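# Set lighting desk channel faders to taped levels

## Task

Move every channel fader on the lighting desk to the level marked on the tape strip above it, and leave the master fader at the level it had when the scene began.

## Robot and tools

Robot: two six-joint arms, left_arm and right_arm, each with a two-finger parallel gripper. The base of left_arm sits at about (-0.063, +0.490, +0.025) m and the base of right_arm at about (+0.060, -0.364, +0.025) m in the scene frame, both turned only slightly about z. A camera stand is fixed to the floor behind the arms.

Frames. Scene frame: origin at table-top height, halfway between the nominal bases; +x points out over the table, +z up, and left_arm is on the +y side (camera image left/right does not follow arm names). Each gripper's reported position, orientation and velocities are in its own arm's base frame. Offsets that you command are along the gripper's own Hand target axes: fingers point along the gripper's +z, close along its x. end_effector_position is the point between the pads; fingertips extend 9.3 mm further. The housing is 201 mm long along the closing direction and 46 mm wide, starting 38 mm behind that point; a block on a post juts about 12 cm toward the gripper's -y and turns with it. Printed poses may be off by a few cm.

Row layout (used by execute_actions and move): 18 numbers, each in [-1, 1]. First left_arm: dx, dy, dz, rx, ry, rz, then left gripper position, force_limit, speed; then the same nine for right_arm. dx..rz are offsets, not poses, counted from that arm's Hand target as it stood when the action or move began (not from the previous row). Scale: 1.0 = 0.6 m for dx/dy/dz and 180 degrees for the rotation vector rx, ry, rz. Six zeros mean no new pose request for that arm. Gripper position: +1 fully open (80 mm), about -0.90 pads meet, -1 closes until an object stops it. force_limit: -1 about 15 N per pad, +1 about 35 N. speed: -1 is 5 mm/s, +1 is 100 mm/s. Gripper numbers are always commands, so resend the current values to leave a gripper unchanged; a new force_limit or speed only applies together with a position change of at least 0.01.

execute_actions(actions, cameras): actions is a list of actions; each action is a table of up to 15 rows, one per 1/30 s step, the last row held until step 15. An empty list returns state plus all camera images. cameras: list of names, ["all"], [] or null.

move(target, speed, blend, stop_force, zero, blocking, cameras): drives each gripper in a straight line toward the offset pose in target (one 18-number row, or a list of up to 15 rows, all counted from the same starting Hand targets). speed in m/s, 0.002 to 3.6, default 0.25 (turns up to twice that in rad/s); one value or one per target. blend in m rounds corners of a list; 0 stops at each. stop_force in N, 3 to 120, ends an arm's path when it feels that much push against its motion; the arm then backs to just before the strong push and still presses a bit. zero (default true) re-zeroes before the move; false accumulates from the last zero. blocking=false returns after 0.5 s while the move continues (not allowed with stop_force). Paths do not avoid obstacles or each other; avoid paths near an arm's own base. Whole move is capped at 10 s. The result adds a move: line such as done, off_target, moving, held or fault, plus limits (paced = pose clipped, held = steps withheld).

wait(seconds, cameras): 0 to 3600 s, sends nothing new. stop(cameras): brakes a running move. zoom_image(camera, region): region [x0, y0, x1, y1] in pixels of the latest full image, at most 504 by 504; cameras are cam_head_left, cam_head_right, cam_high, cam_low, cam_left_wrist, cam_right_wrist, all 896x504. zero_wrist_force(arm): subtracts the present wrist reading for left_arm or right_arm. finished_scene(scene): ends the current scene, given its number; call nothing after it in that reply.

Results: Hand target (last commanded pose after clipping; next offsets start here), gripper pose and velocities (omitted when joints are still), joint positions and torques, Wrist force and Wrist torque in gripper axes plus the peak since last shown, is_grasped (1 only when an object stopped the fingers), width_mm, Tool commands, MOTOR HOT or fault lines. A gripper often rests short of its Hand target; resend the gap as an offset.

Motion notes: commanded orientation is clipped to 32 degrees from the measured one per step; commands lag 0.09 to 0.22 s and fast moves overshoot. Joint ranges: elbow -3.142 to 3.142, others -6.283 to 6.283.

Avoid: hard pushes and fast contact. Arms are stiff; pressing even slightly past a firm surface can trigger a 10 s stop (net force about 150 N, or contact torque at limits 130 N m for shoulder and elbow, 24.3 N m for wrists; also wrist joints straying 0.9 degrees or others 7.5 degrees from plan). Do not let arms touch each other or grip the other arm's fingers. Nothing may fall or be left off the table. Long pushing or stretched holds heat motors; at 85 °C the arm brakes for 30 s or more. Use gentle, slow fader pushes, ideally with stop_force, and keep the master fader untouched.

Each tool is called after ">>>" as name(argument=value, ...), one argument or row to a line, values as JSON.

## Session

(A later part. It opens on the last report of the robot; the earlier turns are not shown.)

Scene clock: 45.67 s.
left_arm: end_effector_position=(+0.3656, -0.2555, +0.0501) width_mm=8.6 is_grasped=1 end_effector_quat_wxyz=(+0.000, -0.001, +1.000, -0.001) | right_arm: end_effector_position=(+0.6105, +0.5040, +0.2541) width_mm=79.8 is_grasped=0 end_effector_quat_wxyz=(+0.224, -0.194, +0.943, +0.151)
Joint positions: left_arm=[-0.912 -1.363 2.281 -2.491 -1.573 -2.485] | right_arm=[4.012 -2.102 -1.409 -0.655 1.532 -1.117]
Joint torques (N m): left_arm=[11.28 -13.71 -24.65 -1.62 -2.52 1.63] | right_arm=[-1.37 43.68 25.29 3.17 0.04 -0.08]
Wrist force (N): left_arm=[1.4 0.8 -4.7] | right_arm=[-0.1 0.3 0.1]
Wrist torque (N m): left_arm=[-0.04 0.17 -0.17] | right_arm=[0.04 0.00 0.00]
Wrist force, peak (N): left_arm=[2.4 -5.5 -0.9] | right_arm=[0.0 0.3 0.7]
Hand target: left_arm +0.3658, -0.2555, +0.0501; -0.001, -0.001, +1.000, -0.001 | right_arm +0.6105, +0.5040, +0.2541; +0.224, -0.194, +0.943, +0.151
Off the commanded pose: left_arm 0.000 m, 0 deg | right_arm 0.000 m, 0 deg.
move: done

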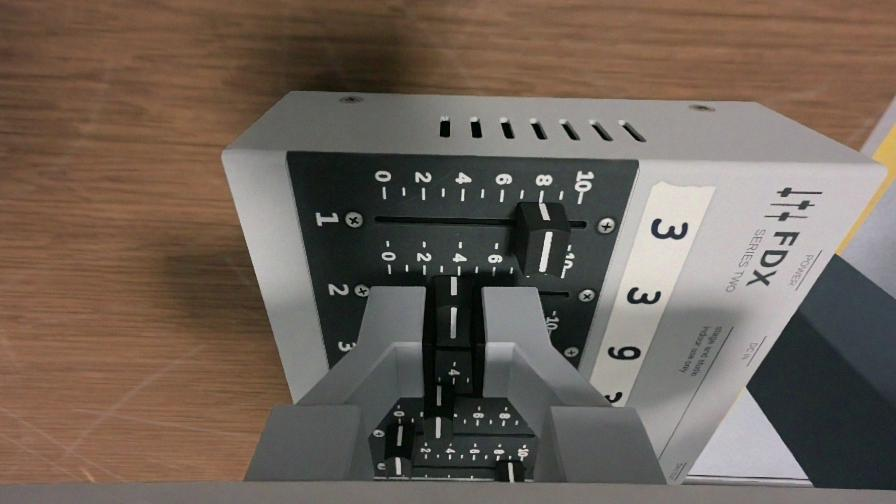

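>>> move(
  target=[
    [-0.0055,0,0,0,0,0,-1,-1,-0.5,0,0,0,0,0,0,0.996,1,1],
    [-0.0055,0,0,0,0,0,-0.2,-1,-0.2,0,0,0,0,0,0,0.996,1,1],
    [-0.0055,0,-0.04,0,0,0,-0.2,-1,-0.2,0,0,0,0,0,0,0.996,1,1],
    [0.0297,-0.035,-0.04,0,0,0,-0.2,-1,-0.2,0,0,0,0,0,0,0.996,1,1],
    [0.0297,-0.035,0,0,0,0,-0.2,-1,-0.2,0,0,0,0,0,0,0.996,1,1],
    [0.0297,-0.035,0,0,0,0,-1,-1,-0.5,0,0,0,0,0,0,0.996,1,1],
    [-0.0036,-0.0356,0,0,0,0,-1,-1,-0.5,0,0,0,0,0,0,0.996,1,1],
  ],
  speed=0.1,
  cameras=["cam_left_wrist"],
)

>>> zoom_image(
  camera="cam_left_wrist",
  region=[340, 180, 640, 430],
)

Scene clock: 52.73 s.
left_arm: end_effector_position=(+0.3678, -0.2769, +0.0502) width_mm=8.6 is_grasped=1 end_effector_quat_wxyz=(+0.000, -0.001, +1.000, -0.001) | right_arm: end_effector_position=(+0.6105, +0.5040, +0.2541) width_mm=79.8 is_grasped=0 end_effector_quat_wxyz=(+0.224, -0.194, +0.943, +0.151)
Joint positions: left_arm=[-0.938 -1.335 2.243 -2.48 -1.573 -2.51] | right_arm=[4.012 -2.102 -1.409 -0.655 1.532 -1.117]
Joint torques (N m): left_arm=[13.72 -14.23 -23.82 -1.65 -1.78 1.64] | right_arm=[-0.37 44.7 25.24 3.11 0.02 -0.11]
Wrist force (N): left_arm=[1.3 -0.9 -3.4] | right_arm=[0.2 0.5 0.3]
Wrist torque (N m): left_arm=[-0.05 0.11 -0.16] | right_arm=[0.07 -0.03 0.00]
Wrist force, peak (N): left_arm=[2.0 1.6 -5.6] | right_arm=[0.0 0.3 0.7]
Hand target: left_arm +0.3680, -0.2769, +0.0502; -0.001, -0.001, +1.000, -0.001 | right_arm +0.6105, +0.5040, +0.2541; +0.224, -0.194, +0.943, +0.151
Off the commanded pose: left_arm 0.000 m, 0 deg | right_arm 0.000 m, 0 deg.
move: done

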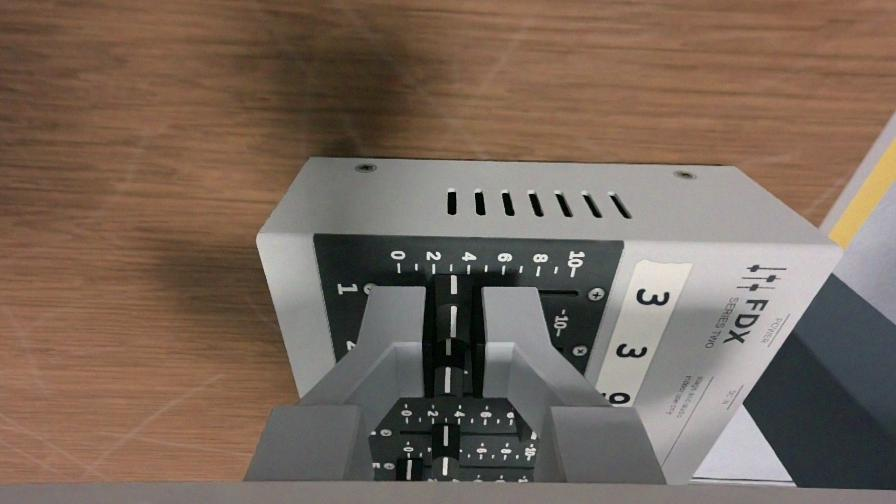

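Scaled by 1.680 from the camera's image (finer frame: 1280x720).

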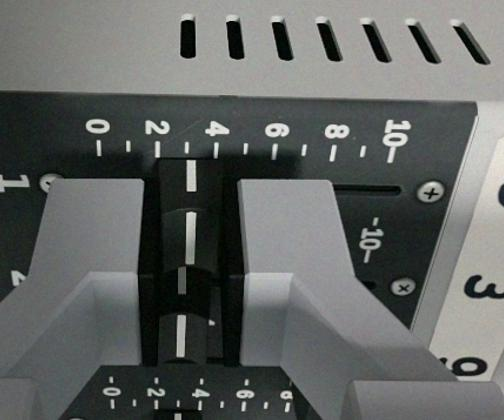

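>>> move(
  target=[
    [-0.0011,0,0,0,0,0,-1,-1,-0.5,0,0,0,0,0,0,0.996,1,1],
    [-0.0011,0,0,0,0,0,-0.2,-1,-0.2,0,0,0,0,0,0,0.996,1,1],
    [-0.0011,0,-0.05,0,0,0,-0.2,-1,-0.2,0,0,0,0,0,0,0.996,1,1],
    [0.018,0.03,-0.22,0,0,0,-0.2,-1,-0.2,0,0,0,0,0,0,0.996,1,1],
  ],
  speed=[0.1,0.1,0.1,0.25],
  cameras=["cam_left_wrist"],
)

>>> zoom_image(
  camera="cam_left_wrist",
  region=[330, 20, 530, 170],
)

>>> zoom_image(
  camera="cam_left_wrist",
  region=[330, 140, 530, 290],
)

Scene clock: 57.53 s.
left_arm: end_effector_position=(+0.3573, -0.2586, +0.1820) width_mm=29.6 is_grasped=0 end_effector_quat_wxyz=(-0.001, -0.001, +1.000, -0.001) | right_arm: end_effector_position=(+0.6105, +0.5040, +0.2541) width_mm=79.8 is_grasped=0 end_effector_quat_wxyz=(+0.224, -0.194, +0.943, +0.151)
Joint positions: left_arm=[-0.932 -1.626 2.127 -2.073 -1.573 -2.505] | right_arm=[4.012 -2.102 -1.409 -0.655 1.532 -1.117]
Joint torques (N m): left_arm=[-14.86 -32.72 -28.96 -1.44 -0.43 -1.85] | right_arm=[-1.37 44.45 24.99 3.04 0 -0.04]
Wrist force (N): left_arm=[-0.3 -0.7 -1.4] | right_arm=[0.1 0.3 0.6]
Wrist torque (N m): left_arm=[-0.07 0.07 -0.09] | right_arm=[0.04 -0.02 0.00]
Wrist force, peak (N): left_arm=[1.6 -1.0 -4.3] | right_arm=[-0.1 0.4 0.7]
Hand target: left_arm +0.3573, -0.2585, +0.1821; -0.001, -0.001, +1.000, -0.001 | right_arm +0.6105, +0.5040, +0.2541; +0.224, -0.194, +0.943, +0.151
Off the commanded pose: left_arm 0.000 m, 0 deg | right_arm 0.000 m, 0 deg.
move: done

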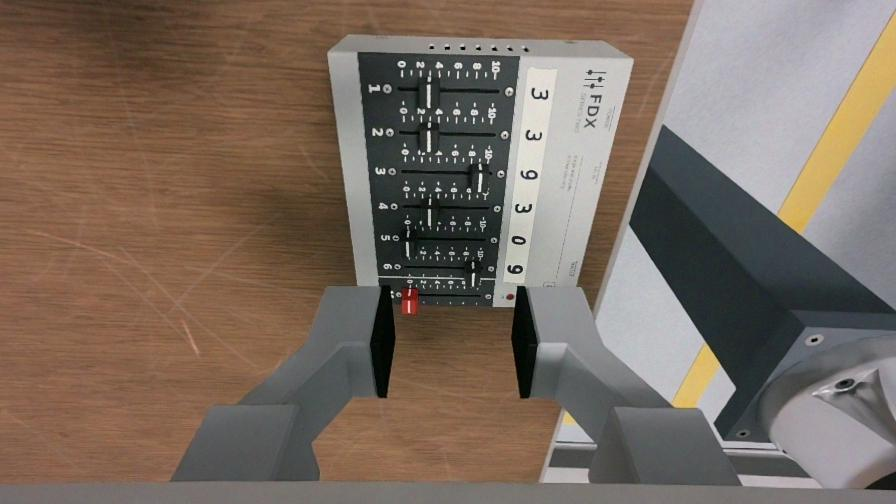

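Scaled by 2.520 from the camera's image (finer frame: 1280x720).

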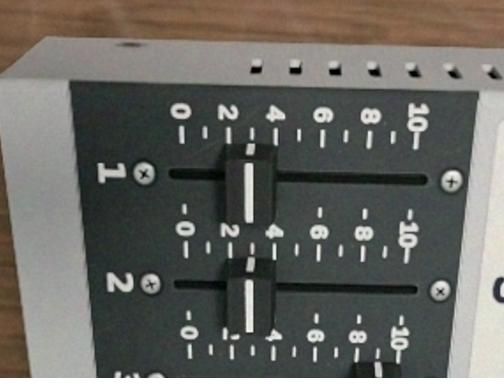

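Scaled by 2.520 from the camera's image (finer frame: 1280x720).

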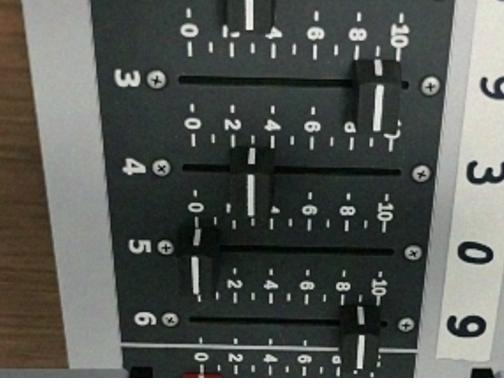

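>>> finished_scene(
  scene=2,
)

The scene is finished: the task was done.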